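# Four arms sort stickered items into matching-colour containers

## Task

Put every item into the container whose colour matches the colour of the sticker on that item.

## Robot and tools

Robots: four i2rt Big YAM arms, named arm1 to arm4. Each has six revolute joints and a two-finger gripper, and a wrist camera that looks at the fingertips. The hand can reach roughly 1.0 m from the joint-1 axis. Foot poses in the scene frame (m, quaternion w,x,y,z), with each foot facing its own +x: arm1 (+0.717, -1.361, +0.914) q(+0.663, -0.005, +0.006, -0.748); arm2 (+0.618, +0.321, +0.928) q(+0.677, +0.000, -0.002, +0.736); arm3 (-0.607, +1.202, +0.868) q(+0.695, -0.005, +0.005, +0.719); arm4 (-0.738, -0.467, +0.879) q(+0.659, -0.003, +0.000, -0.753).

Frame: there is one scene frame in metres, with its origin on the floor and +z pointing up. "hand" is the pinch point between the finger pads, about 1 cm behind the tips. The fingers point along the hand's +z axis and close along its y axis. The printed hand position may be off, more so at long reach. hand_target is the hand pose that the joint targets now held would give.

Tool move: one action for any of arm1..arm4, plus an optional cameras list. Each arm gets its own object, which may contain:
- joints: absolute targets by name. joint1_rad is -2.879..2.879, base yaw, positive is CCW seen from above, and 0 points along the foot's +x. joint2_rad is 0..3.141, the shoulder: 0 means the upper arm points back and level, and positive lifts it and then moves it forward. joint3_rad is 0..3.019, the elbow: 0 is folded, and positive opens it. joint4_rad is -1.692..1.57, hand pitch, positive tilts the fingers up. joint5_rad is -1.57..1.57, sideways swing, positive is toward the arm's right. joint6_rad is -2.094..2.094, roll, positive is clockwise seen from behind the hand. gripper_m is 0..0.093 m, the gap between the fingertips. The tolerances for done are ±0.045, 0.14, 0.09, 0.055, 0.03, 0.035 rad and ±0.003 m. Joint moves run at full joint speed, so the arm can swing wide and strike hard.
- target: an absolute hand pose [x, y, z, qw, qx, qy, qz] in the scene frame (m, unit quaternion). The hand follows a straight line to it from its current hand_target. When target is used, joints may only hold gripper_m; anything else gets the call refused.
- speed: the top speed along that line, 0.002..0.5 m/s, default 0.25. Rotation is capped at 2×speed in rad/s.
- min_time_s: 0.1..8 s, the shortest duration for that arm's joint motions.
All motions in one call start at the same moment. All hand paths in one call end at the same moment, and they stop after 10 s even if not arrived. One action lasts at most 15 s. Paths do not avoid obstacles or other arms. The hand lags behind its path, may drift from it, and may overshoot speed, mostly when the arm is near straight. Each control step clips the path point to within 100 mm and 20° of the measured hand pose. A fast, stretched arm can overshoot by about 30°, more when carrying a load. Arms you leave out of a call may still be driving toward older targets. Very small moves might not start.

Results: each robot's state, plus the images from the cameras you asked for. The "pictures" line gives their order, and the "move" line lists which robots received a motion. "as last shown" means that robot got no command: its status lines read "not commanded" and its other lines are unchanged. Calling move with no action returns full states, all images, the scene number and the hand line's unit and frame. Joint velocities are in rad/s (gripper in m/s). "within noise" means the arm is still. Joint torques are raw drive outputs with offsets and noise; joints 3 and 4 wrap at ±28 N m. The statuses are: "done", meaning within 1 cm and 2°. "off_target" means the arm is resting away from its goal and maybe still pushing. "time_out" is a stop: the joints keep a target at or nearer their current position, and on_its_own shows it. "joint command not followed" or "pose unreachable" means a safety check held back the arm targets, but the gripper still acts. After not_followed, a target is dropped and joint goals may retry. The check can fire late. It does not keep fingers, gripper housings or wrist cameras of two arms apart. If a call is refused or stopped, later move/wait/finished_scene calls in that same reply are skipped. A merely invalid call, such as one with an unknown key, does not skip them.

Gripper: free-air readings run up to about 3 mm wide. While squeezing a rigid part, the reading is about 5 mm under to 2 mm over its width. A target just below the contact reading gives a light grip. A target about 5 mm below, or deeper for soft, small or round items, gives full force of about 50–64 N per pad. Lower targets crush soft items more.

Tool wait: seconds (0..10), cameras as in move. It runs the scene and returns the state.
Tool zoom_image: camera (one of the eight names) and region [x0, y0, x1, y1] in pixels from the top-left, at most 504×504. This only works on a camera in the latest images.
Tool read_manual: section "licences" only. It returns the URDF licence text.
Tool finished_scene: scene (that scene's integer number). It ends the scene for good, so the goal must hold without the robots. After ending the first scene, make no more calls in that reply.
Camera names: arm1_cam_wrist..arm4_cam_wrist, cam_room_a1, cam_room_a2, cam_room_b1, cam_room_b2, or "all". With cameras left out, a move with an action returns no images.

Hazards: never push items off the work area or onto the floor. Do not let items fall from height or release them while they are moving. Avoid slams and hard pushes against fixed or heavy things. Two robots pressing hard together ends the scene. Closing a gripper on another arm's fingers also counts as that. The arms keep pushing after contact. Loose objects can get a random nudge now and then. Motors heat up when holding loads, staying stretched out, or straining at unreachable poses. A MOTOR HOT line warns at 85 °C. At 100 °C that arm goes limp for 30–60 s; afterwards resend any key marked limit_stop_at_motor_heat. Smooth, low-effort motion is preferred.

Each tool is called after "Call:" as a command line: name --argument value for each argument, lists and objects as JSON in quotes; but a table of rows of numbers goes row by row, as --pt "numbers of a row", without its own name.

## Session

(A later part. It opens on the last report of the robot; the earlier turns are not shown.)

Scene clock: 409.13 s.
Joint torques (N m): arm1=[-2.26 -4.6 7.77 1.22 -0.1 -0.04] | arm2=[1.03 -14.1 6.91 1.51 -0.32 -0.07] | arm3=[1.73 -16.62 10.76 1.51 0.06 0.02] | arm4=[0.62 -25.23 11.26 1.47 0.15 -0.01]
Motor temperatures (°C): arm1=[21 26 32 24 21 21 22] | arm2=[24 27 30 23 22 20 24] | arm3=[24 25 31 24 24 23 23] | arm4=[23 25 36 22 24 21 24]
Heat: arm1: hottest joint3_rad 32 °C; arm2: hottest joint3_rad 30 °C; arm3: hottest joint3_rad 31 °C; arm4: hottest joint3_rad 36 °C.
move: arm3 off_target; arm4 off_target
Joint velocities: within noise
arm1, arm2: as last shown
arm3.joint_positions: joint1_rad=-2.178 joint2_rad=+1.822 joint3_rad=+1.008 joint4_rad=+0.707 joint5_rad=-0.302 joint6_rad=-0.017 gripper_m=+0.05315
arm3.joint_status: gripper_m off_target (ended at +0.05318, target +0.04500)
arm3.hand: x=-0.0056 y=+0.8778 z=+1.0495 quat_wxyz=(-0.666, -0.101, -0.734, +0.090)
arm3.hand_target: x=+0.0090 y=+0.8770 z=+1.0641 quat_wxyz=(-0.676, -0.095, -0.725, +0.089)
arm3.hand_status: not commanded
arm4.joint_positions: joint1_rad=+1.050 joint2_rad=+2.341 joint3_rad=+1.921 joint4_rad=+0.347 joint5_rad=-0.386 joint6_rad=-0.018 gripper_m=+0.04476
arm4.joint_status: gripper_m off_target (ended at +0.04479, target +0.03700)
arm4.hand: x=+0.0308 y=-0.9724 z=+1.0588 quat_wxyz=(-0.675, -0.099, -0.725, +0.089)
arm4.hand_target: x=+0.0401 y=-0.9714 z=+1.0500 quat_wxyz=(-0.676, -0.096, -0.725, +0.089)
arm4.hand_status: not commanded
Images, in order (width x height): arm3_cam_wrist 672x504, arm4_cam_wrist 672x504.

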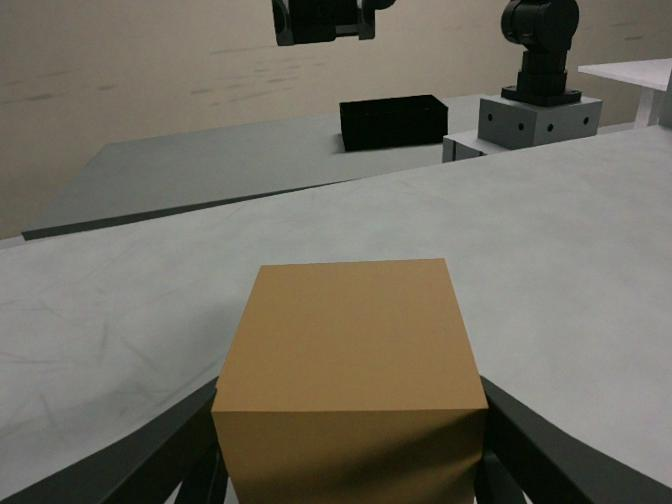

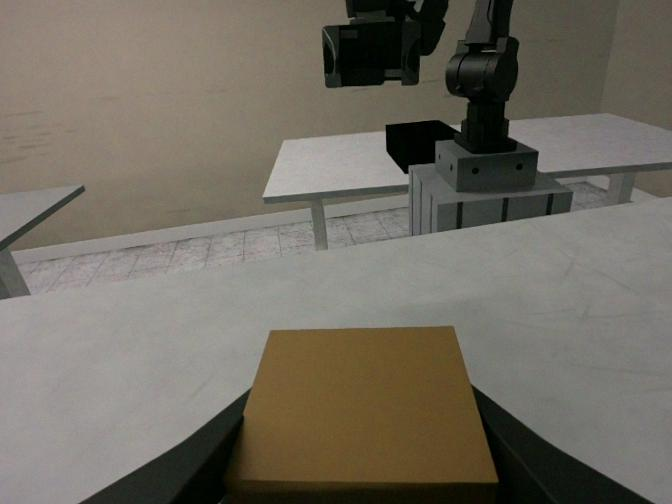

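Call:
move --arm3 '{"target":[0.009,0.877,1.115,0.676,0.0954,0.725,-0.089],"speed":0.12}' --arm4 '{"target":[0.041,-0.972,1.10,0.676,0.0954,0.725,-0.089],"speed":0.12}'

Call:
move --arm3 '{"target":[-0.40,0.98,1.13,0.676,0.0954,0.725,-0.089],"speed":0.2}' --arm4 '{"target":[-0.40,-0.86,1.13,0.676,0.0954,0.725,-0.089],"speed":0.2}' --cameras '["arm3_cam_wrist","arm4_cam_wrist"]'

Call:
move --arm3 '{"joints":{"joint1_rad":1.5,"joint2_rad":0.65,"joint3_rad":1.43,"joint4_rad":-1.4,"joint5_rad":0,"joint6_rad":0},"min_time_s":5}' --arm4 '{"joints":{"joint1_rad":-1.5,"joint2_rad":0.65,"joint3_rad":1.43,"joint4_rad":-1.4,"joint5_rad":0,"joint6_rad":0},"min_time_s":5}' --cameras '["arm3_cam_wrist","arm4_cam_wrist","cam_room_b1"]'

Scene clock: 420.60 s.
Joint torques (N m): arm1=[-2.32 -4.72 7.71 1.09 -0.12 -0.02] | arm2=[1.08 -14.15 6.9 1.51 -0.33 -0.07] | arm3=[1.9 -18.49 11.74 1.69 0 0] | arm4=[0.85 -29.57 12.34 0.85 0.14 0.02]
Motor temperatures (°C): arm1=[21 26 32 24 21 21 22] | arm2=[24 27 30 23 22 20 24] | arm3=[24 25 31 24 24 23 24] | arm4=[23 26 38 22 24 21 25]
Heat: arm1: hottest joint3_rad 32 °C; arm2: hottest joint3_rad 30 °C; arm3: hottest joint3_rad 31 °C; arm4: hottest joint3_rad 38 °C.
move: arm3 off_target; arm4 off_target
Joint velocities: within noise
arm1, arm2: as last shown
arm3.joint_positions: joint1_rad=-2.178 joint2_rad=+1.750 joint3_rad=+1.037 joint4_rad=+0.575 joint5_rad=-0.302 joint6_rad=-0.017 gripper_m=+0.05315
arm3.joint_status: not commanded
arm3.hand: x=-0.0056 y=+0.8781 z=+1.0803 quat_wxyz=(-0.655, -0.105, -0.743, +0.085)
arm3.hand_target: x=+0.0071 y=+0.8780 z=+1.1150 quat_wxyz=(-0.676, -0.096, -0.725, +0.089)
arm3.hand_status: off_target (0.038 m and 3.4 deg from the pose sent, 0.067 m and 1.7 deg at the start)
arm4.joint_positions: joint1_rad=+1.050 joint2_rad=+2.327 joint3_rad=+1.928 joint4_rad=+0.277 joint5_rad=-0.386 joint6_rad=-0.018 gripper_m=+0.04476
arm4.joint_status: not commanded
arm4.hand: x=+0.0299 y=-0.9717 z=+1.0596 quat_wxyz=(-0.660, -0.108, -0.739, +0.080)
arm4.hand_target: x=+0.0385 y=-0.9704 z=+1.1001 quat_wxyz=(-0.676, -0.096, -0.725, +0.089)
arm4.hand_status: off_target (0.042 m and 3.0 deg from the pose sent, 0.042 m and 0.5 deg at the start)
pictures: none

Scene clock: 423.83 s.
Joint torques (N m): arm1=[-1.55 -4.89 7.79 1.2 -0.14 -0.07] | arm2=[1.03 -13.92 6.9 1.51 -0.33 -0.08] | arm3=[1.03 -0.21 9.73 1.36 0 -0.14] | arm4=[0.73 -12.34 7.49 1.35 -0.08 -0.11]
Motor temperatures (°C): arm1=[21 26 31 24 21 21 22] | arm2=[24 27 30 23 22 20 24] | arm3=[24 25 31 24 24 23 24] | arm4=[23 26 37 22 24 21 25]
Heat: arm1: hottest joint3_rad 31 °C; arm2: hottest joint3_rad 30 °C; arm3: hottest joint3_rad 31 °C; arm4: hottest joint3_rad 37 °C.
move: arm3 off_target; arm4 done
Joint velocities: within noise
arm1, arm2: as last shown
arm3.joint_positions: joint1_rad=-2.883 joint2_rad=+0.523 joint3_rad=+0.268 joint4_rad=+0.109 joint5_rad=-0.912 joint6_rad=-0.096 gripper_m=+0.05315
arm3.joint_status: not commanded
arm3.hand: x=-0.3962 y=+0.9814 z=+1.1268 quat_wxyz=(-0.667, -0.135, -0.723, +0.119)
arm3.hand_target: x=-0.3972 y=+0.9807 z=+1.1300 quat_wxyz=(-0.667, -0.131, -0.723, +0.126)
arm3.hand_status: off_target (0.005 m and 5.8 deg from the pose sent, 0.410 m and 3.4 deg at the start; a joint's target at an end of its range on 30 of 97 steps)
arm4.joint_positions: joint1_rad=+0.584 joint2_rad=+1.401 joint3_rad=+0.696 joint4_rad=+0.594 joint5_rad=-0.851 joint6_rad=-0.058 gripper_m=+0.04476
arm4.joint_status: not commanded
arm4.hand: x=-0.4004 y=-0.8620 z=+1.1256 quat_wxyz=(-0.674, -0.105, -0.726, +0.083)
arm4.hand_target: x=-0.4000 y=-0.8600 z=+1.1300 quat_wxyz=(-0.676, -0.095, -0.725, +0.089)
arm4.hand_status: done (0.005 m and 1.3 deg from the pose sent, 0.450 m and 3.0 deg at the start)
Images, in order (width x height): arm3_cam_wrist 672x504, arm4_cam_wrist 672x504.

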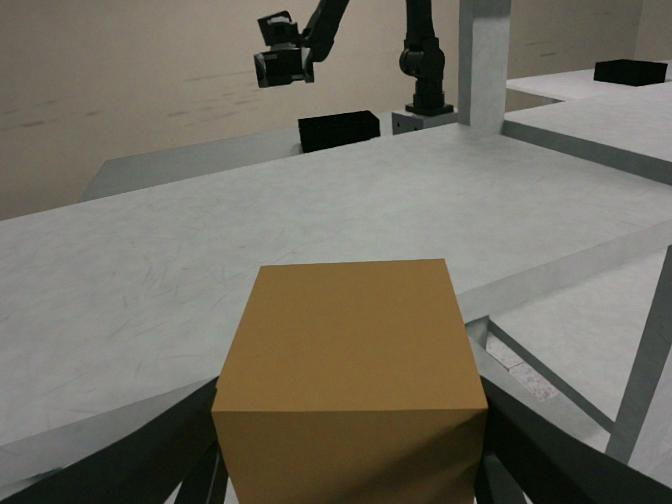

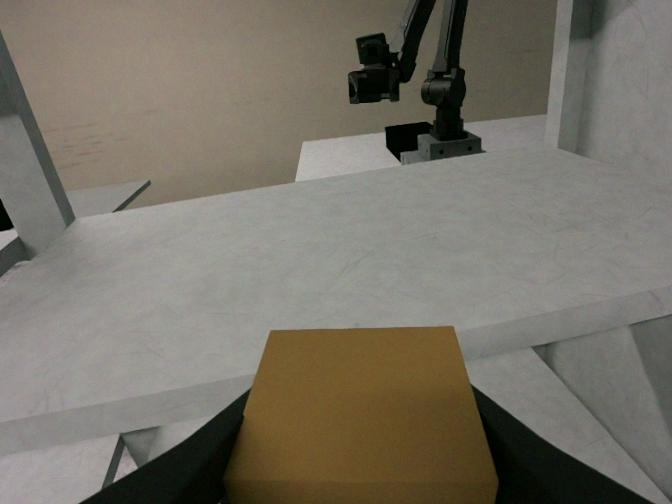

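Scene clock: 429.30 s.
Joint torques (N m): arm1=[-1.55 -5.01 7.62 1.29 -0.08 -0.04] | arm2=[1.03 -13.98 6.91 1.51 -0.32 -0.07] | arm3=[1.96 1.61 11.75 1.33 0.12 0.02] | arm4=[0.44 0.67 10.45 0.94 0.18 0.2]
Motor temperatures (°C): arm1=[21 26 31 24 21 21 22] | arm2=[24 27 30 23 22 20 24] | arm3=[24 25 31 24 24 23 24] | arm4=[23 26 38 22 24 21 25]
Heat: arm1: hottest joint3_rad 31 °C; arm2: hottest joint3_rad 30 °C; arm3: hottest joint3_rad 31 °C; arm4: hottest joint3_rad 38 °C.
move: arm3 done; arm4 done
Joint velocities: within noise
arm1.joint_positions: joint1_rad=-2.532 joint2_rad=+1.312 joint3_rad=+0.360 joint4_rad=+0.827 joint5_rad=-0.819 joint6_rad=-0.086 gripper_m=+0.06496
arm1.joint_status: not commanded
arm1.hand: x=+0.4189 y=-1.0644 z=+1.0980 quat_wxyz=(+0.086, -0.725, +0.097, +0.677)
arm1.hand_target: x=+0.4200 y=-1.0630 z=+1.1000 quat_wxyz=(+0.089, -0.725, +0.095, +0.676)
arm1.hand_status: not commanded
arm2.joint_positions: joint1_rad=-0.011 joint2_rad=+1.606 joint3_rad=+0.664 joint4_rad=+0.755 joint5_rad=-1.223 joint6_rad=-0.174 gripper_m=+0.07193
arm2.joint_status: not commanded
arm2.hand: x=+0.4214 y=+0.7659 z=+1.1021 quat_wxyz=(-0.093, +0.723, -0.097, -0.678)
arm2.hand_target: x=+0.4200 y=+0.7601 z=+1.1001 quat_wxyz=(-0.089, +0.725, -0.095, -0.676)
arm2.hand_status: not commanded
arm3.joint_positions: joint1_rad=+1.490 joint2_rad=+0.643 joint3_rad=+1.381 joint4_rad=-1.397 joint5_rad=-0.003 joint6_rad=-0.008 gripper_m=+0.05316
arm3.joint_status: all done
arm3.hand: x=-0.8457 y=+1.2205 z=+1.3842 quat_wxyz=(-0.005, +0.898, -0.020, -0.440)
arm3.hand_target: x=-0.8424 y=+1.2187 z=+1.4054 quat_wxyz=(-0.002, +0.889, -0.019, -0.457)
arm3.hand_status: not commanded
arm4.joint_positions: joint1_rad=-1.495 joint2_rad=+0.653 joint3_rad=+1.387 joint4_rad=-1.390 joint5_rad=-0.003 joint6_rad=-0.014 gripper_m=+0.04477
arm4.joint_status: all done
arm4.hand: x=-0.9779 y=-0.4511 z=+1.3993 quat_wxyz=(+0.013, -0.896, +0.019, +0.443)
arm4.hand_target: x=-0.9700 y=-0.4498 z=+1.4185 quat_wxyz=(+0.013, -0.888, +0.028, +0.460)
arm4.hand_status: not commanded
Images, in order (width x height): arm3_cam_wrist 672x504, arm4_cam_wrist 672x504, cam_room_b1 672x504.

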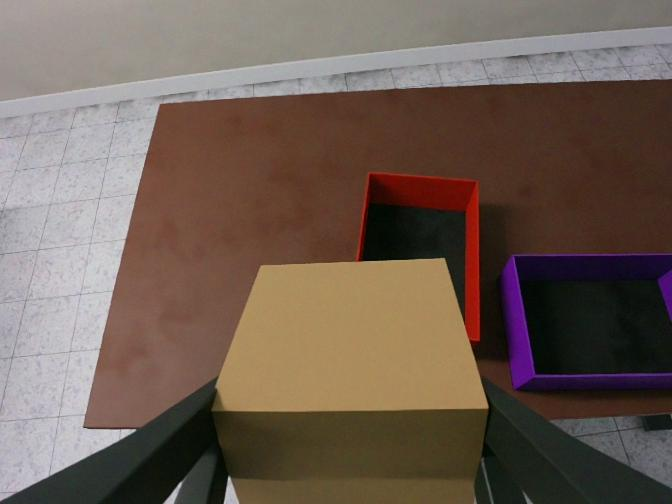

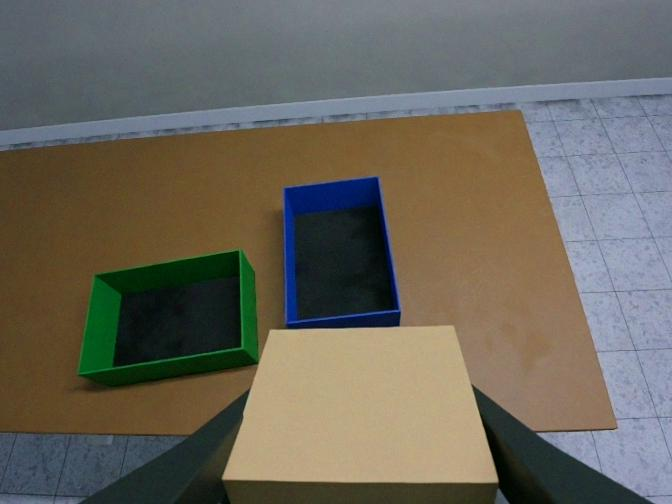

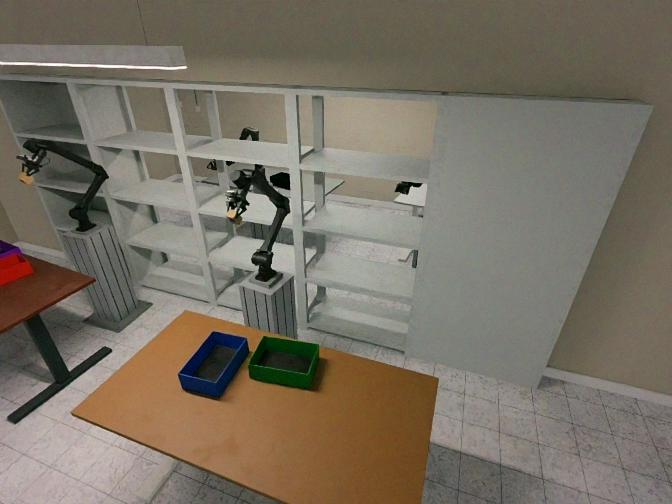

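Call:
move --arm3 '{"target":[-1.08,1.675,1.03,0,1,0,0],"speed":0.25}' --arm4 '{"target":[-1.39,-0.45,1.03,0,1,0,0],"speed":0.25}' --cameras '["arm3_cam_wrist","arm4_cam_wrist","cam_room_b1","cam_room_b2"]'

Scene clock: 458.33 s.
Joint torques (N m): arm1=[-2.26 -5.42 7.87 1.28 -0.13 -0.05] | arm2=[0.97 -13.92 6.9 1.52 -0.33 -0.07] | arm3=[0.5 -25.58 12.77 -0.64 0.1 -0.12] | arm4=[1.26 -23.12 11.93 -0.51 -0.07 -0.06]
Motor temperatures (°C): arm1=[21 26 31 24 21 21 22] | arm2=[24 27 30 23 22 20 23] | arm3=[24 25 33 24 24 23 24] | arm4=[23 24 40 22 24 21 26]
Heat: arm1: hottest joint3_rad 31 °C; arm2: hottest joint3_rad 30 °C; arm3: hottest joint3_rad 33 °C; arm4: hottest joint3_rad 40 °C.
move: arm3 off_target; arm4 off_target
Joint velocities: within noise
arm1, arm2: as last shown
arm3.joint_positions: joint1_rad=+0.768 joint2_rad=+2.144 joint3_rad=+2.084 joint4_rad=-1.557 joint5_rad=+0.007 joint6_rad=-0.772 gripper_m=+0.05316
arm3.joint_status: not commanded
arm3.hand: x=-1.0764 y=+1.6598 z=+1.0015 quat_wxyz=(+0.021, +1.000, +0.002, +0.020)
arm3.hand_target: x=-1.0789 y=+1.6740 z=+1.0301 quat_wxyz=(-0.001, +1.000, +0.000, +0.000)
arm3.hand_status: off_target (0.032 m and 3.3 deg from the pose sent, 0.622 m and 52.2 deg at the start)
arm4.joint_positions: joint1_rad=-1.470 joint2_rad=+2.091 joint3_rad=+1.978 joint4_rad=-1.492 joint5_rad=+0.007 joint6_rad=-0.012 gripper_m=+0.04477
arm4.joint_status: not commanded
arm4.hand: x=-1.3772 y=-0.4440 z=+1.0168 quat_wxyz=(+0.001, -1.000, +0.010, -0.015)
arm4.hand_target: x=-1.3892 y=-0.4502 z=+1.0301 quat_wxyz=(+0.000, -1.000, +0.000, +0.001)
arm4.hand_status: off_target (0.019 m and 2.0 deg from the pose sent, 0.553 m and 52.7 deg at the start)
Images, in order (width x height): arm3_cam_wrist 672x504, arm4_cam_wrist 672x504, cam_room_b1 672x504, cam_room_b2 672x504.

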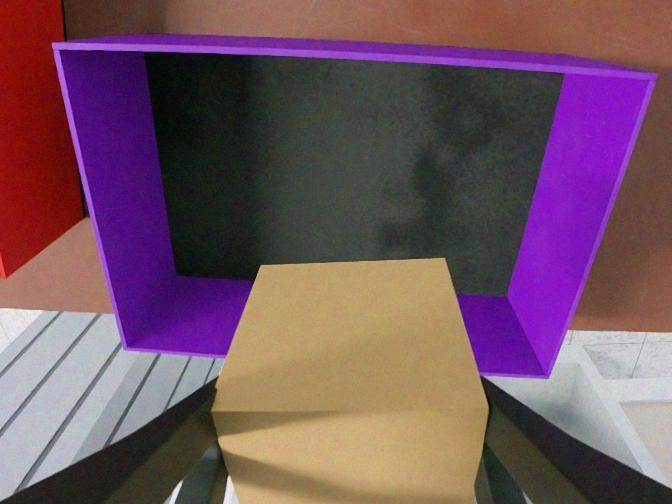

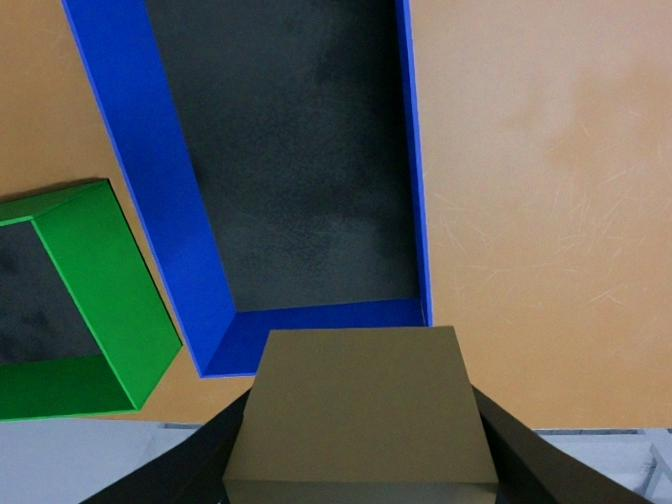

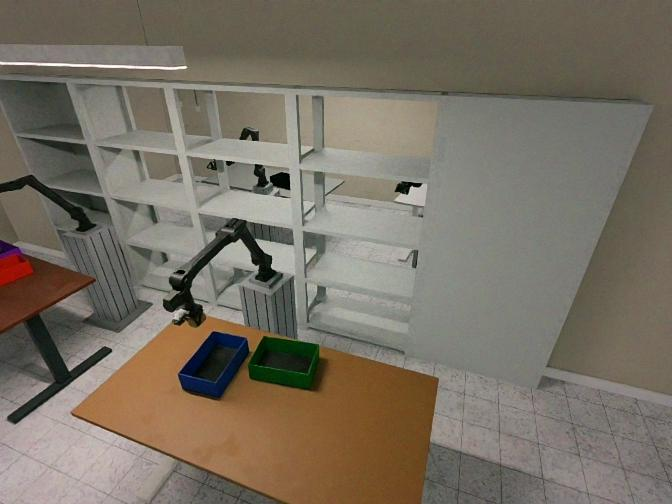

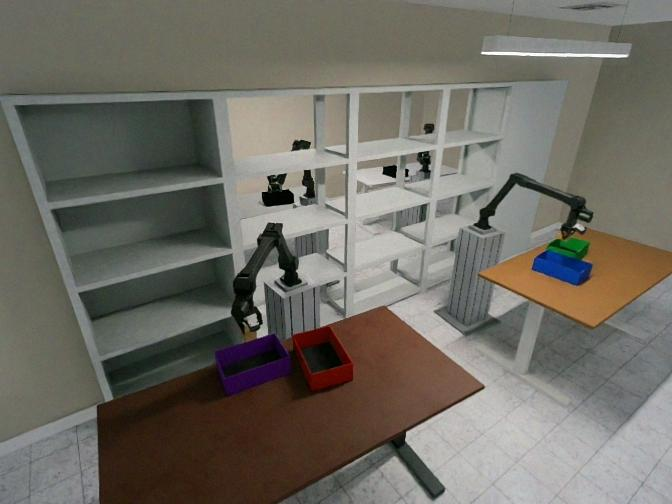

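Call:
move --arm3 '{"target":[-1.08,1.68,0.835,0,1,0,0],"speed":0.15}' --arm4 '{"target":[-1.44,-0.48,0.82,0,1,0,0],"speed":0.15}' --cameras '["arm3_cam_wrist","arm4_cam_wrist","cam_room_b1","cam_room_b2"]'

Scene clock: 480.20 s.
Joint torques (N m): arm1=[-1.61 -4.37 7.58 1.26 -0.15 -0.06] | arm2=[1.03 -13.98 6.9 1.51 -0.33 -0.06] | arm3=[0.44 -24.82 7.61 0.27 0.07 -0.13] | arm4=[1.49 -25.23 10.89 0.32 -0.06 0.17]
Motor temperatures (°C): arm1=[21 25 31 23 21 21 22] | arm2=[24 27 29 23 22 20 23] | arm3=[24 27 33 24 24 23 24] | arm4=[23 25 38 22 24 21 26]
Heat: arm1: hottest joint3_rad 31 °C; arm2: hottest joint3_rad 29 °C; arm3: hottest joint3_rad 33 °C; arm4: hottest joint3_rad 38 °C.
move: arm3 done; arm4 off_target
Joint velocities: within noise
arm1, arm2: as last shown
arm3.joint_positions: joint1_rad=+0.763 joint2_rad=+2.276 joint3_rad=+1.867 joint4_rad=-1.160 joint5_rad=+0.007 joint6_rad=-0.780 gripper_m=+0.05316
arm3.joint_status: not commanded
arm3.hand: x=-1.0852 y=+1.6712 z=+0.8353 quat_wxyz=(+0.004, +1.000, +0.003, +0.002)
arm3.hand_target: x=-1.0800 y=+1.6799 z=+0.8350 quat_wxyz=(+0.000, +1.000, +0.000, +0.000)
arm3.hand_status: done (0.010 m and 0.6 deg from the pose sent, 0.168 m and 3.3 deg at the start)
arm4.joint_positions: joint1_rad=-1.425 joint2_rad=+2.395 joint3_rad=+1.971 joint4_rad=-1.191 joint5_rad=+0.006 joint6_rad=+0.006 gripper_m=+0.04477
arm4.joint_status: not commanded
arm4.hand: x=-1.4213 y=-0.4742 z=+0.8153 quat_wxyz=(+0.002, -1.000, -0.004, -0.020)
arm4.hand_target: x=-1.4391 y=-0.4801 z=+0.8204 quat_wxyz=(+0.000, -1.000, +0.000, +0.000)
arm4.hand_status: off_target (0.020 m and 2.3 deg from the pose sent, 0.210 m and 2.0 deg at the start)
Images, in order (width x height): arm3_cam_wrist 672x504, arm4_cam_wrist 672x504, cam_room_b1 672x504, cam_room_b2 672x504.

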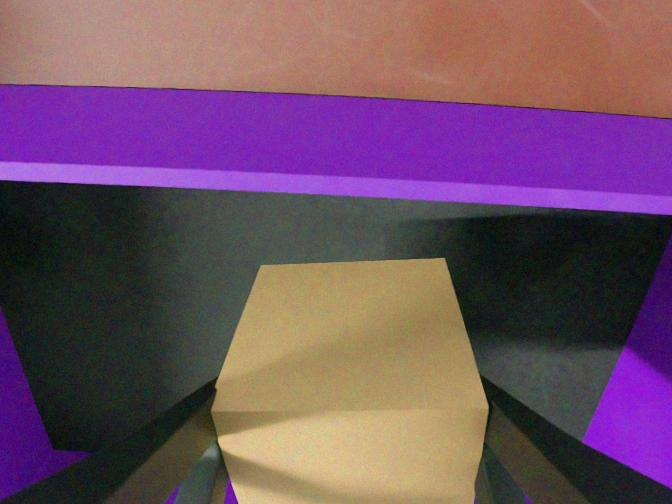

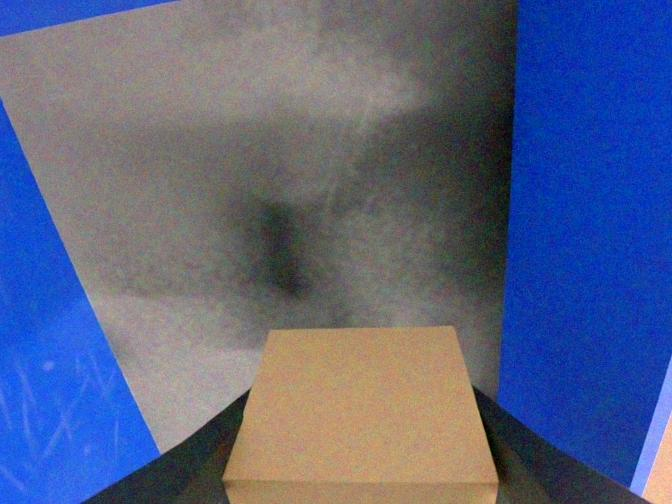

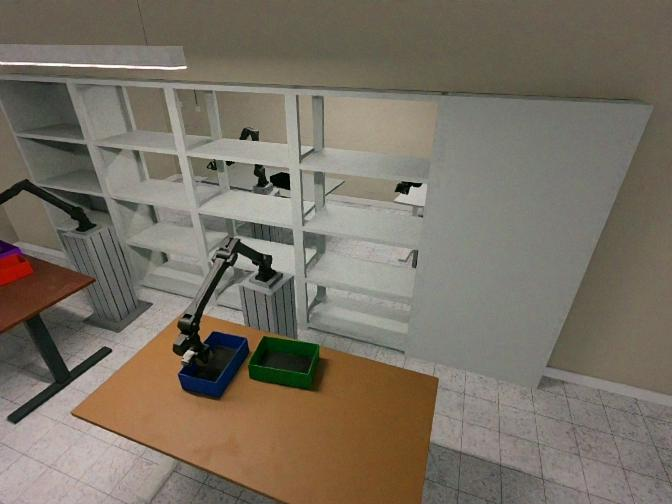

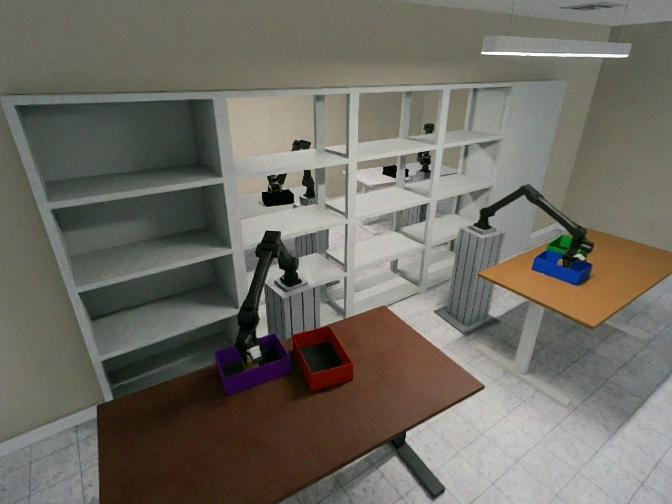

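Call:
move --arm3 '{"target":[-1.085,1.68,0.80,0,1,0,0],"speed":0.08}' --arm4 '{"target":[-1.44,-0.50,0.79,0,1,0,0],"speed":0.08}' --cameras '["arm3_cam_wrist","arm4_cam_wrist"]'

Scene clock: 487.50 s.
Joint torques (N m): arm1=[-2.26 -5.36 7.64 1.29 -0.08 -0.1] | arm2=[0.91 -13.92 6.91 1.54 -0.34 -0.07] | arm3=[0.91 -24.88 7.38 0.24 0.07 -0.09] | arm4=[1.14 -24.76 10.17 0.38 -0.04 0.16]
Motor temperatures (°C): arm1=[21 25 31 23 21 21 22] | arm2=[24 27 29 23 22 20 23] | arm3=[24 27 32 24 24 23 25] | arm4=[23 25 39 22 24 21 26]
Heat: arm1: hottest joint3_rad 31 °C; arm2: hottest joint3_rad 29 °C; arm3: hottest joint3_rad 32 °C; arm4: hottest joint3_rad 39 °C.
move: arm3 done; arm4 off_target
Joint velocities: within noise
arm1, arm2: as last shown
arm3.joint_positions: joint1_rad=+0.763 joint2_rad=+2.329 joint3_rad=+1.867 joint4_rad=-1.106 joint5_rad=+0.007 joint6_rad=-0.780 gripper_m=+0.05316
arm3.joint_status: not commanded
arm3.hand: x=-1.0883 y=+1.6738 z=+0.8011 quat_wxyz=(+0.003, +1.000, +0.003, +0.002)
arm3.hand_target: x=-1.0850 y=+1.6800 z=+0.8001 quat_wxyz=(+0.000, +1.000, +0.000, +0.000)
arm3.hand_status: done (0.007 m and 0.6 deg from the pose sent, 0.036 m and 0.6 deg at the start)
arm4.joint_positions: joint1_rad=-1.391 joint2_rad=+2.422 joint3_rad=+1.971 joint4_rad=-1.143 joint5_rad=+0.006 joint6_rad=+0.034 gripper_m=+0.04477
arm4.joint_status: not commanded
arm4.hand: x=-1.4270 y=-0.4975 z=+0.7970 quat_wxyz=(+0.002, -1.000, -0.006, -0.009)
arm4.hand_target: x=-1.4393 y=-0.5000 z=+0.7903 quat_wxyz=(+0.000, -1.000, +0.000, +0.000)
arm4.hand_status: off_target (0.015 m and 1.3 deg from the pose sent, 0.041 m and 2.3 deg at the start)
Images, in order (width x height): arm3_cam_wrist 672x504, arm4_cam_wrist 672x504.

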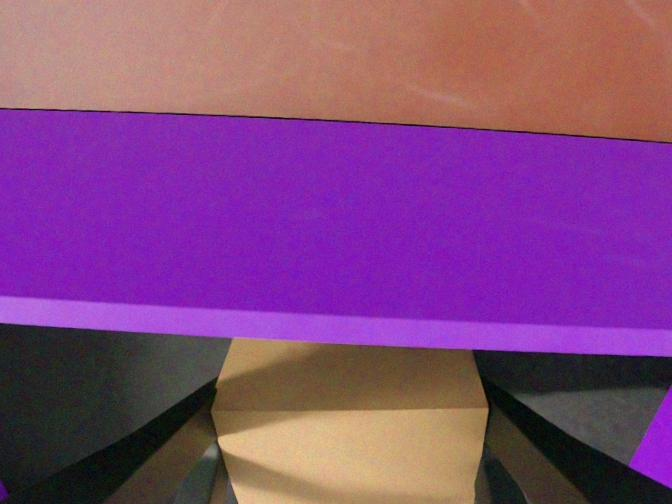

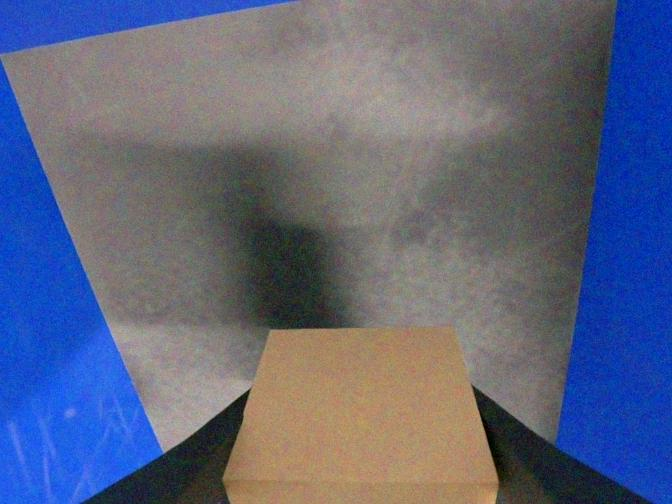

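Call:
move --arm3 '{"target":[-1.068,1.68,0.795,0,1,0,0],"speed":0.08}' --arm4 '{"target":[-1.44,-0.50,0.772,0,1,0,0],"speed":0.08}' --cameras '["arm3_cam_wrist","arm4_cam_wrist","cam_room_b2"]'

Call:
zoom_image --camera "cam_room_b2" --region '[200, 320, 320, 410]'

Scene clock: 496.57 s.
Joint torques (N m): arm1=[-2.2 -4.6 7.64 1.44 -0.12 -0.07] | arm2=[0.97 -14.04 6.9 1.51 -0.33 -0.07] | arm3=[0.44 -26.17 6.48 0.36 0.07 -0.14] | arm4=[1.03 -24.23 10.03 0.31 -0.01 0.16]
Motor temperatures (°C): arm1=[21 25 31 23 21 21 22] | arm2=[24 27 29 23 22 20 23] | arm3=[24 27 32 24 24 23 25] | arm4=[23 26 40 22 24 21 26]
Heat: arm1: hottest joint3_rad 31 °C; arm2: hottest joint3_rad 29 °C; arm3: hottest joint3_rad 32 °C; arm4: hottest joint3_rad 40 °C.
move: arm3 off_target; arm4 off_target
Joint velocities: within noise
arm1, arm2: as last shown
arm3.joint_positions: joint1_rad=+0.749 joint2_rad=+2.322 joint3_rad=+1.817 joint4_rad=-1.073 joint5_rad=+0.007 joint6_rad=-0.791 gripper_m=+0.05316
arm3.joint_status: not commanded
arm3.hand: x=-1.0733 y=+1.6714 z=+0.7884 quat_wxyz=(+0.007, +1.000, +0.002, +0.006)
arm3.hand_target: x=-1.0680 y=+1.6800 z=+0.7951 quat_wxyz=(+0.000, +1.000, +0.000, +0.000)
arm3.hand_status: off_target (0.012 m and 1.1 deg from the pose sent, 0.022 m and 0.6 deg at the start)
arm4.joint_positions: joint1_rad=-1.391 joint2_rad=+2.446 joint3_rad=+1.971 joint4_rad=-1.116 joint5_rad=+0.006 joint6_rad=+0.034 gripper_m=+0.04477
arm4.joint_status: not commanded
arm4.hand: x=-1.4285 y=-0.4976 z=+0.7811 quat_wxyz=(+0.002, -1.000, -0.006, -0.008)
arm4.hand_target: x=-1.4394 y=-0.5000 z=+0.7723 quat_wxyz=(+0.000, -1.000, +0.000, +0.000)
arm4.hand_status: off_target (0.015 m and 1.1 deg from the pose sent, 0.028 m and 1.3 deg at the start)
Images, in order (width x height): arm3_cam_wrist 672x504, arm4_cam_wrist 672x504, cam_room_b2 672x504.

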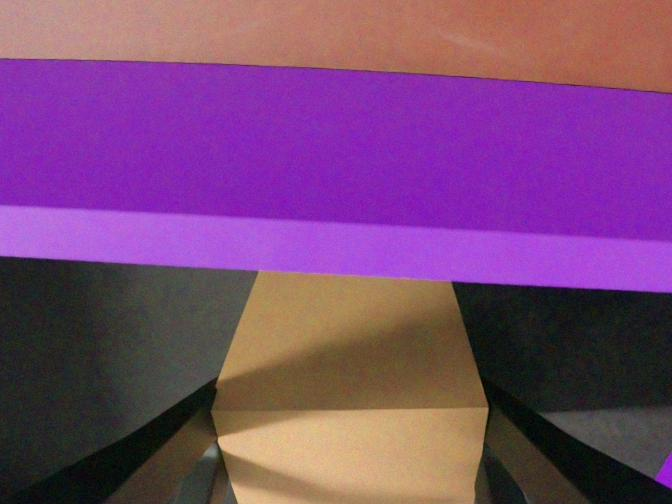

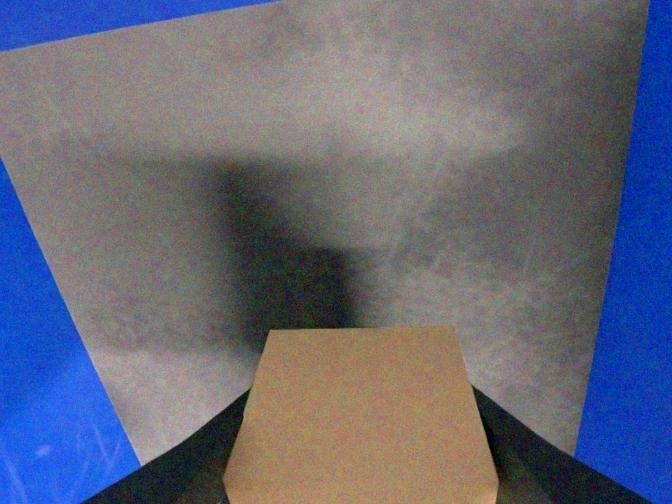

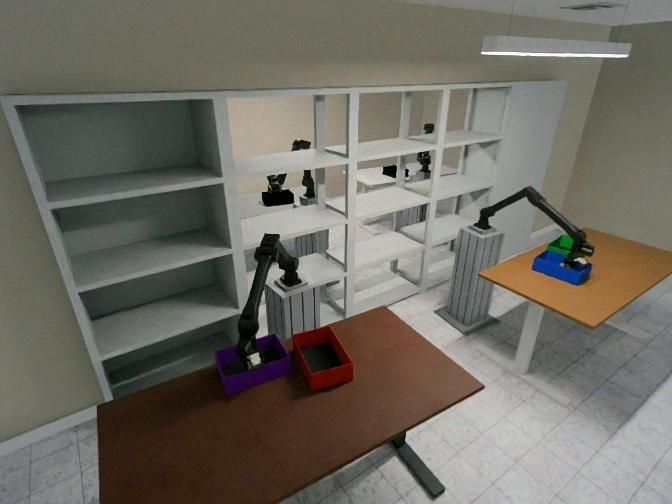

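Scaled by 4.200.

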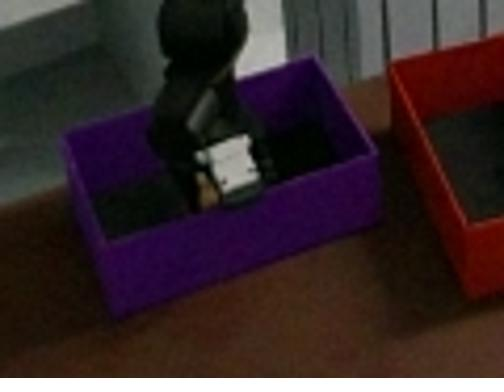

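Call:
move --arm3 '{"target":[-1.068,1.68,0.778,0,1,0,0],"speed":0.06}' --arm4 '{"target":[-1.44,-0.50,0.755,0,1,0,0],"speed":0.06}' --cameras '["arm3_cam_wrist","arm4_cam_wrist"]'

Scene clock: 500.83 s.
Joint torques (N m): arm1=[-1.61 -4.95 7.6 1.18 -0.11 -0.02] | arm2=[0.91 -14.04 6.91 1.51 -0.32 -0.07] | arm3=[0.56 -24 6.28 1.03 0.07 -0.14] | arm4=[1.2 -23.94 9.8 0.31 -0.02 0.17]
Motor temperatures (°C): arm1=[21 25 31 23 21 21 22] | arm2=[24 27 29 23 22 20 23] | arm3=[24 28 32 24 24 23 25] | arm4=[23 26 40 22 24 21 26]
Heat: arm1: hottest joint3_rad 31 °C; arm2: hottest joint3_rad 29 °C; arm3: hottest joint3_rad 32 °C; arm4: hottest joint3_rad 40 °C.
move: arm3 off_target; arm4 off_target
Joint velocities: within noise
arm1, arm2: as last shown
arm3.joint_positions: joint1_rad=+0.749 joint2_rad=+2.322 joint3_rad=+1.814 joint4_rad=-1.060 joint5_rad=+0.007 joint6_rad=-0.792 gripper_m=+0.05316
arm3.joint_status: not commanded
arm3.hand: x=-1.0748 y=+1.6728 z=+0.7874 quat_wxyz=(+0.003, +1.000, +0.003, +0.002)
arm3.hand_target: x=-1.0679 y=+1.6798 z=+0.7782 quat_wxyz=(+0.000, +1.000, +0.000, +0.000)
arm3.hand_status: off_target (0.014 m and 0.6 deg from the pose sent, 0.014 m and 1.1 deg at the start)
arm4.joint_positions: joint1_rad=-1.391 joint2_rad=+2.470 joint3_rad=+1.971 joint4_rad=-1.091 joint5_rad=+0.006 joint6_rad=+0.034 gripper_m=+0.04477
arm4.joint_status: not commanded
arm4.hand: x=-1.4289 y=-0.4977 z=+0.7644 quat_wxyz=(+0.002, -1.000, -0.006, -0.008)
arm4.hand_target: x=-1.4394 y=-0.5000 z=+0.7553 quat_wxyz=(+0.000, -1.000, +0.000, +0.000)
arm4.hand_status: off_target (0.015 m and 1.1 deg from the pose sent, 0.029 m and 1.1 deg at the start)
Images, in order (width x height): arm3_cam_wrist 672x504, arm4_cam_wrist 672x504.

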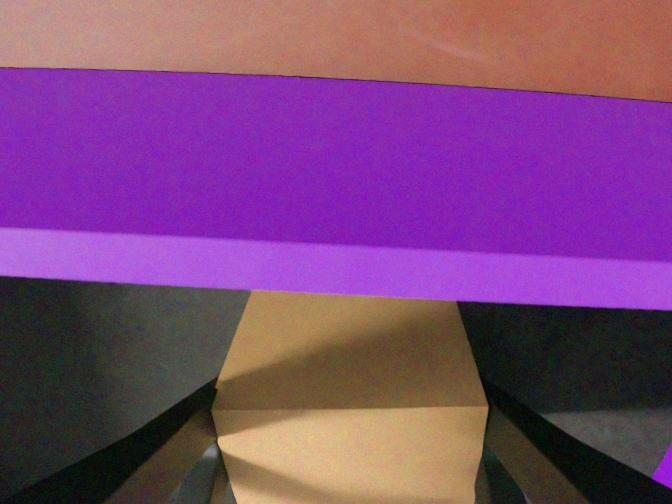

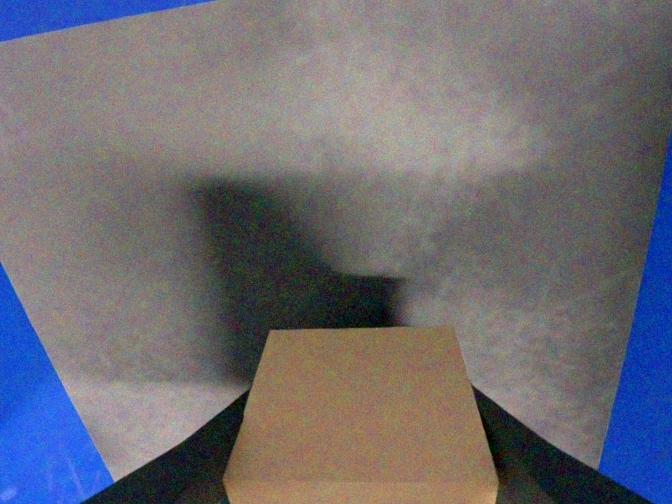

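Call:
move --arm3 '{"joints":{"gripper_m":0.075}}' --arm4 '{"target":[-1.44,-0.50,0.738,0,1,0,0],"speed":0.06}' --cameras '["arm3_cam_wrist","arm4_cam_wrist"]'

Scene clock: 505.63 s.
Joint torques (N m): arm1=[-1.49 -5.07 7.65 1.31 -0.11 -0.04] | arm2=[1.03 -13.98 6.91 1.52 -0.33 -0.07] | arm3=[0.44 -23.94 6.82 0.34 0.07 -0.13] | arm4=[1.03 -23.06 9.85 0.61 -0.03 0.2]
Motor temperatures (°C): arm1=[21 25 31 23 21 21 22] | arm2=[24 27 29 23 22 20 23] | arm3=[24 28 31 24 24 23 25] | arm4=[23 26 40 22 24 21 26]
Heat: arm1: hottest joint3_rad 31 °C; arm2: hottest joint3_rad 29 °C; arm3: hottest joint3_rad 31 °C; arm4: hottest joint3_rad 40 °C.
move: arm3 done; arm4 off_target
Joint velocities: within noise
arm1, arm2: as last shown
arm3.joint_positions: joint1_rad=+0.749 joint2_rad=+2.322 joint3_rad=+1.807 joint4_rad=-1.042 joint5_rad=+0.007 joint6_rad=-0.793 gripper_m=+0.07497
arm3.joint_status: all done
arm3.hand: x=-1.0757 y=+1.6741 z=+0.7852 quat_wxyz=(-0.001, +1.000, +0.003, -0.002)
arm3.hand_target: x=-1.0678 y=+1.6799 z=+0.7782 quat_wxyz=(+0.000, +1.000, +0.000, +0.000)
arm3.hand_status: not commanded
arm4.joint_positions: joint1_rad=-1.391 joint2_rad=+2.485 joint3_rad=+1.971 joint4_rad=-1.071 joint5_rad=+0.006 joint6_rad=+0.034 gripper_m=+0.04477
arm4.joint_status: not commanded
arm4.hand: x=-1.4301 y=-0.4978 z=+0.7546 quat_wxyz=(+0.002, -1.000, -0.006, -0.005)
arm4.hand_target: x=-1.4389 y=-0.5000 z=+0.7383 quat_wxyz=(+0.000, -1.000, +0.000, +0.000)
arm4.hand_status: off_target (0.019 m and 0.9 deg from the pose sent, 0.029 m and 1.1 deg at the start)
Images, in order (width x height): arm3_cam_wrist 672x504, arm4_cam_wrist 672x504.

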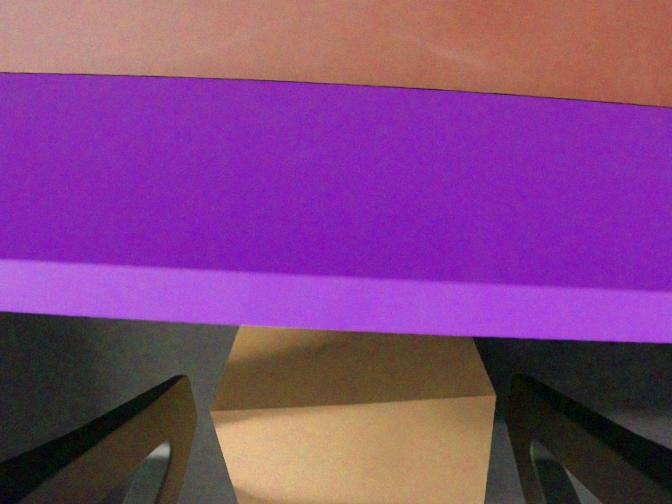

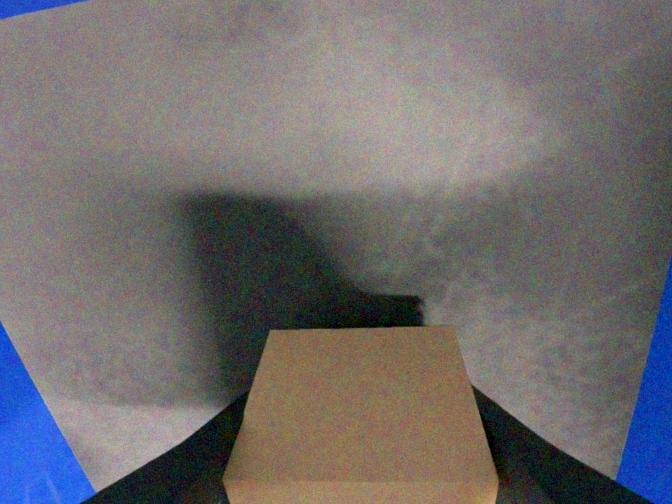

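Call:
move --arm3 '{"target":[-1.06,1.68,1.03,0,1,0,0],"speed":0.15}' --arm4 '{"target":[-1.44,-0.50,0.728,0,1,0,0],"speed":0.06}'

Call:
move --arm4 '{"joints":{"gripper_m":0.065}}'

Call:
move --arm4 '{"target":[-1.40,-0.48,1.03,0,1,0,0],"speed":0.15}' --cameras '["arm3_cam_wrist","arm4_cam_wrist"]'

Scene clock: 511.73 s.
Joint torques (N m): arm1=[-2.32 -5.48 7.58 1.17 -0.13 -0.04] | arm2=[0.97 -14.04 6.94 1.51 -0.33 -0.07] | arm3=[0.5 -24.7 12.1 -0.55 0.08 -0.12] | arm4=[1.14 -23.18 9.88 0.43 -0.01 0.16]
Motor temperatures (°C): arm1=[21 25 31 23 21 21 22] | arm2=[24 27 29 23 22 20 23] | arm3=[24 28 31 24 24 23 24] | arm4=[23 26 40 22 24 21 26]
Heat: arm1: hottest joint3_rad 31 °C; arm2: hottest joint3_rad 29 °C; arm3: hottest joint3_rad 31 °C; arm4: hottest joint3_rad 40 °C.
move: arm3 off_target; arm4 off_target
Joint velocities: within noise
arm1, arm2: as last shown
arm3.joint_positions: joint1_rad=+0.744 joint2_rad=+2.107 joint3_rad=+2.033 joint4_rad=-1.535 joint5_rad=+0.007 joint6_rad=-0.798 gripper_m=+0.07497
arm3.joint_status: not commanded
arm3.hand: x=-1.0590 y=+1.6650 z=+1.0058 quat_wxyz=(+0.018, +1.000, +0.003, +0.017)
arm3.hand_target: x=-1.0592 y=+1.6793 z=+1.0300 quat_wxyz=(+0.000, +1.000, +0.000, +0.000)
arm3.hand_status: off_target (0.028 m and 2.8 deg from the pose sent, 0.245 m and 0.4 deg at the start)
arm4.joint_positions: joint1_rad=-1.391 joint2_rad=+2.497 joint3_rad=+1.971 joint4_rad=-1.057 joint5_rad=+0.006 joint6_rad=+0.034 gripper_m=+0.04477
arm4.joint_status: not commanded
arm4.hand: x=-1.4304 y=-0.4978 z=+0.7461 quat_wxyz=(+0.001, -1.000, -0.006, -0.004)
arm4.hand_target: x=-1.4388 y=-0.5000 z=+0.7284 quat_wxyz=(+0.000, -1.000, +0.000, +0.000)
arm4.hand_status: off_target (0.021 m and 0.9 deg from the pose sent, 0.029 m and 0.9 deg at the start)
pictures: none

Scene clock: 512.23 s.
Joint torques (N m): arm1=[-2.08 -5.19 7.54 1.24 -0.08 -0.06] | arm2=[0.97 -13.92 6.9 1.54 -0.33 -0.07] | arm3=[0.32 -24.64 12.11 -0.55 0.08 -0.13] | arm4=[1.32 -22.95 9.76 0.59 -0.06 0.14]
Motor temperatures (°C): arm1=[21 25 31 23 21 21 22] | arm2=[24 27 29 23 22 20 23] | arm3=[24 28 31 24 24 23 24] | arm4=[23 26 40 22 24 21 26]
Heat: arm1: hottest joint3_rad 31 °C; arm2: hottest joint3_rad 29 °C; arm3: hottest joint3_rad 31 °C; arm4: hottest joint3_rad 40 °C.
move: arm4 done
Joint velocities: within noise
arm1.joint_positions: joint1_rad=-2.532 joint2_rad=+1.312 joint3_rad=+0.360 joint4_rad=+0.827 joint5_rad=-0.819 joint6_rad=-0.086 gripper_m=+0.06496
arm1.joint_status: not commanded
arm1.hand: x=+0.4189 y=-1.0644 z=+1.0980 quat_wxyz=(+0.086, -0.725, +0.097, +0.677)
arm1.hand_target: x=+0.4200 y=-1.0630 z=+1.1000 quat_wxyz=(+0.089, -0.725, +0.095, +0.676)
arm1.hand_status: not commanded
arm2.joint_positions: joint1_rad=-0.011 joint2_rad=+1.606 joint3_rad=+0.664 joint4_rad=+0.755 joint5_rad=-1.223 joint6_rad=-0.174 gripper_m=+0.07193
arm2.joint_status: not commanded
arm2.hand: x=+0.4214 y=+0.7659 z=+1.1021 quat_wxyz=(-0.093, +0.723, -0.097, -0.678)
arm2.hand_target: x=+0.4200 y=+0.7601 z=+1.1001 quat_wxyz=(-0.089, +0.725, -0.095, -0.676)
arm2.hand_status: not commanded
arm3: as last shown
arm4.joint_positions: joint1_rad=-1.391 joint2_rad=+2.497 joint3_rad=+1.971 joint4_rad=-1.057 joint5_rad=+0.006 joint6_rad=+0.034 gripper_m=+0.06491
arm4.joint_status: all done
arm4.hand: x=-1.4304 y=-0.4978 z=+0.7461 quat_wxyz=(+0.001, -1.000, -0.006, -0.004)
arm4.hand_target: x=-1.4388 y=-0.5000 z=+0.7284 quat_wxyz=(+0.000, -1.000, +0.000, +0.000)
arm4.hand_status: not commanded
pictures: none

Scene clock: 514.87 s.
Joint torques (N m): arm1=[-1.32 -4.89 7.82 1.16 -0.1 -0.06] | arm2=[1.03 -14.1 6.9 1.52 -0.32 -0.07] | arm3=[0.56 -24.88 12.15 -0.55 0.07 -0.13] | arm4=[0.09 -24.59 11.17 -0.44 -0.04 -0.04]
Motor temperatures (°C): arm1=[21 25 31 23 21 21 22] | arm2=[24 27 29 23 22 20 23] | arm3=[24 28 31 24 24 23 24] | arm4=[23 26 39 22 24 21 26]
Heat: arm1: hottest joint3_rad 31 °C; arm2: hottest joint3_rad 29 °C; arm3: hottest joint3_rad 31 °C; arm4: hottest joint3_rad 39 °C.
move: arm4 off_target
Joint velocities: within noise
arm1, arm2, arm3: as last shown
arm4.joint_positions: joint1_rad=-1.407 joint2_rad=+2.137 joint3_rad=+2.042 joint4_rad=-1.516 joint5_rad=+0.006 joint6_rad=+0.033 gripper_m=+0.06491
arm4.joint_status: not commanded
arm4.hand: x=-1.3900 y=-0.4851 z=+1.0121 quat_wxyz=(+0.002, -1.000, +0.001, -0.017)
arm4.hand_target: x=-1.3992 y=-0.4799 z=+1.0301 quat_wxyz=(+0.000, -1.000, +0.000, +0.000)
arm4.hand_status: off_target (0.021 m and 2.0 deg from the pose sent, 0.286 m and 0.8 deg at the start)
Images, in order (width x height): arm3_cam_wrist 672x504, arm4_cam_wrist 672x504.

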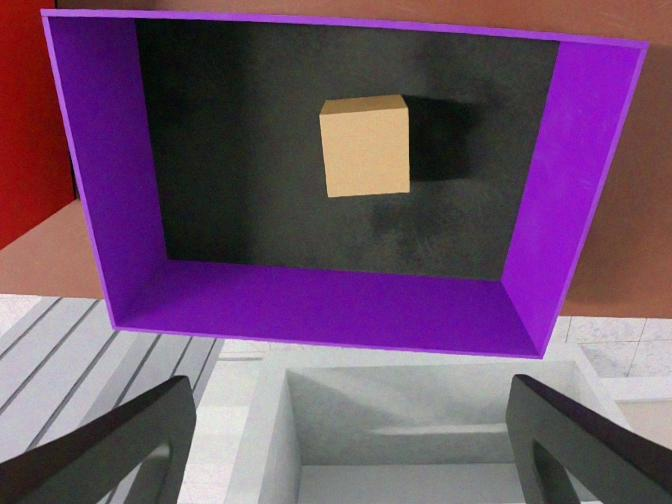

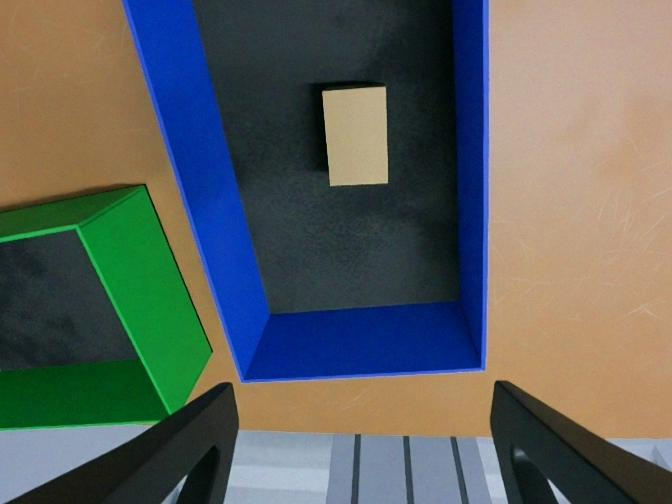

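Call:
finished_scene --scene 1

The scene is finished: the task was done.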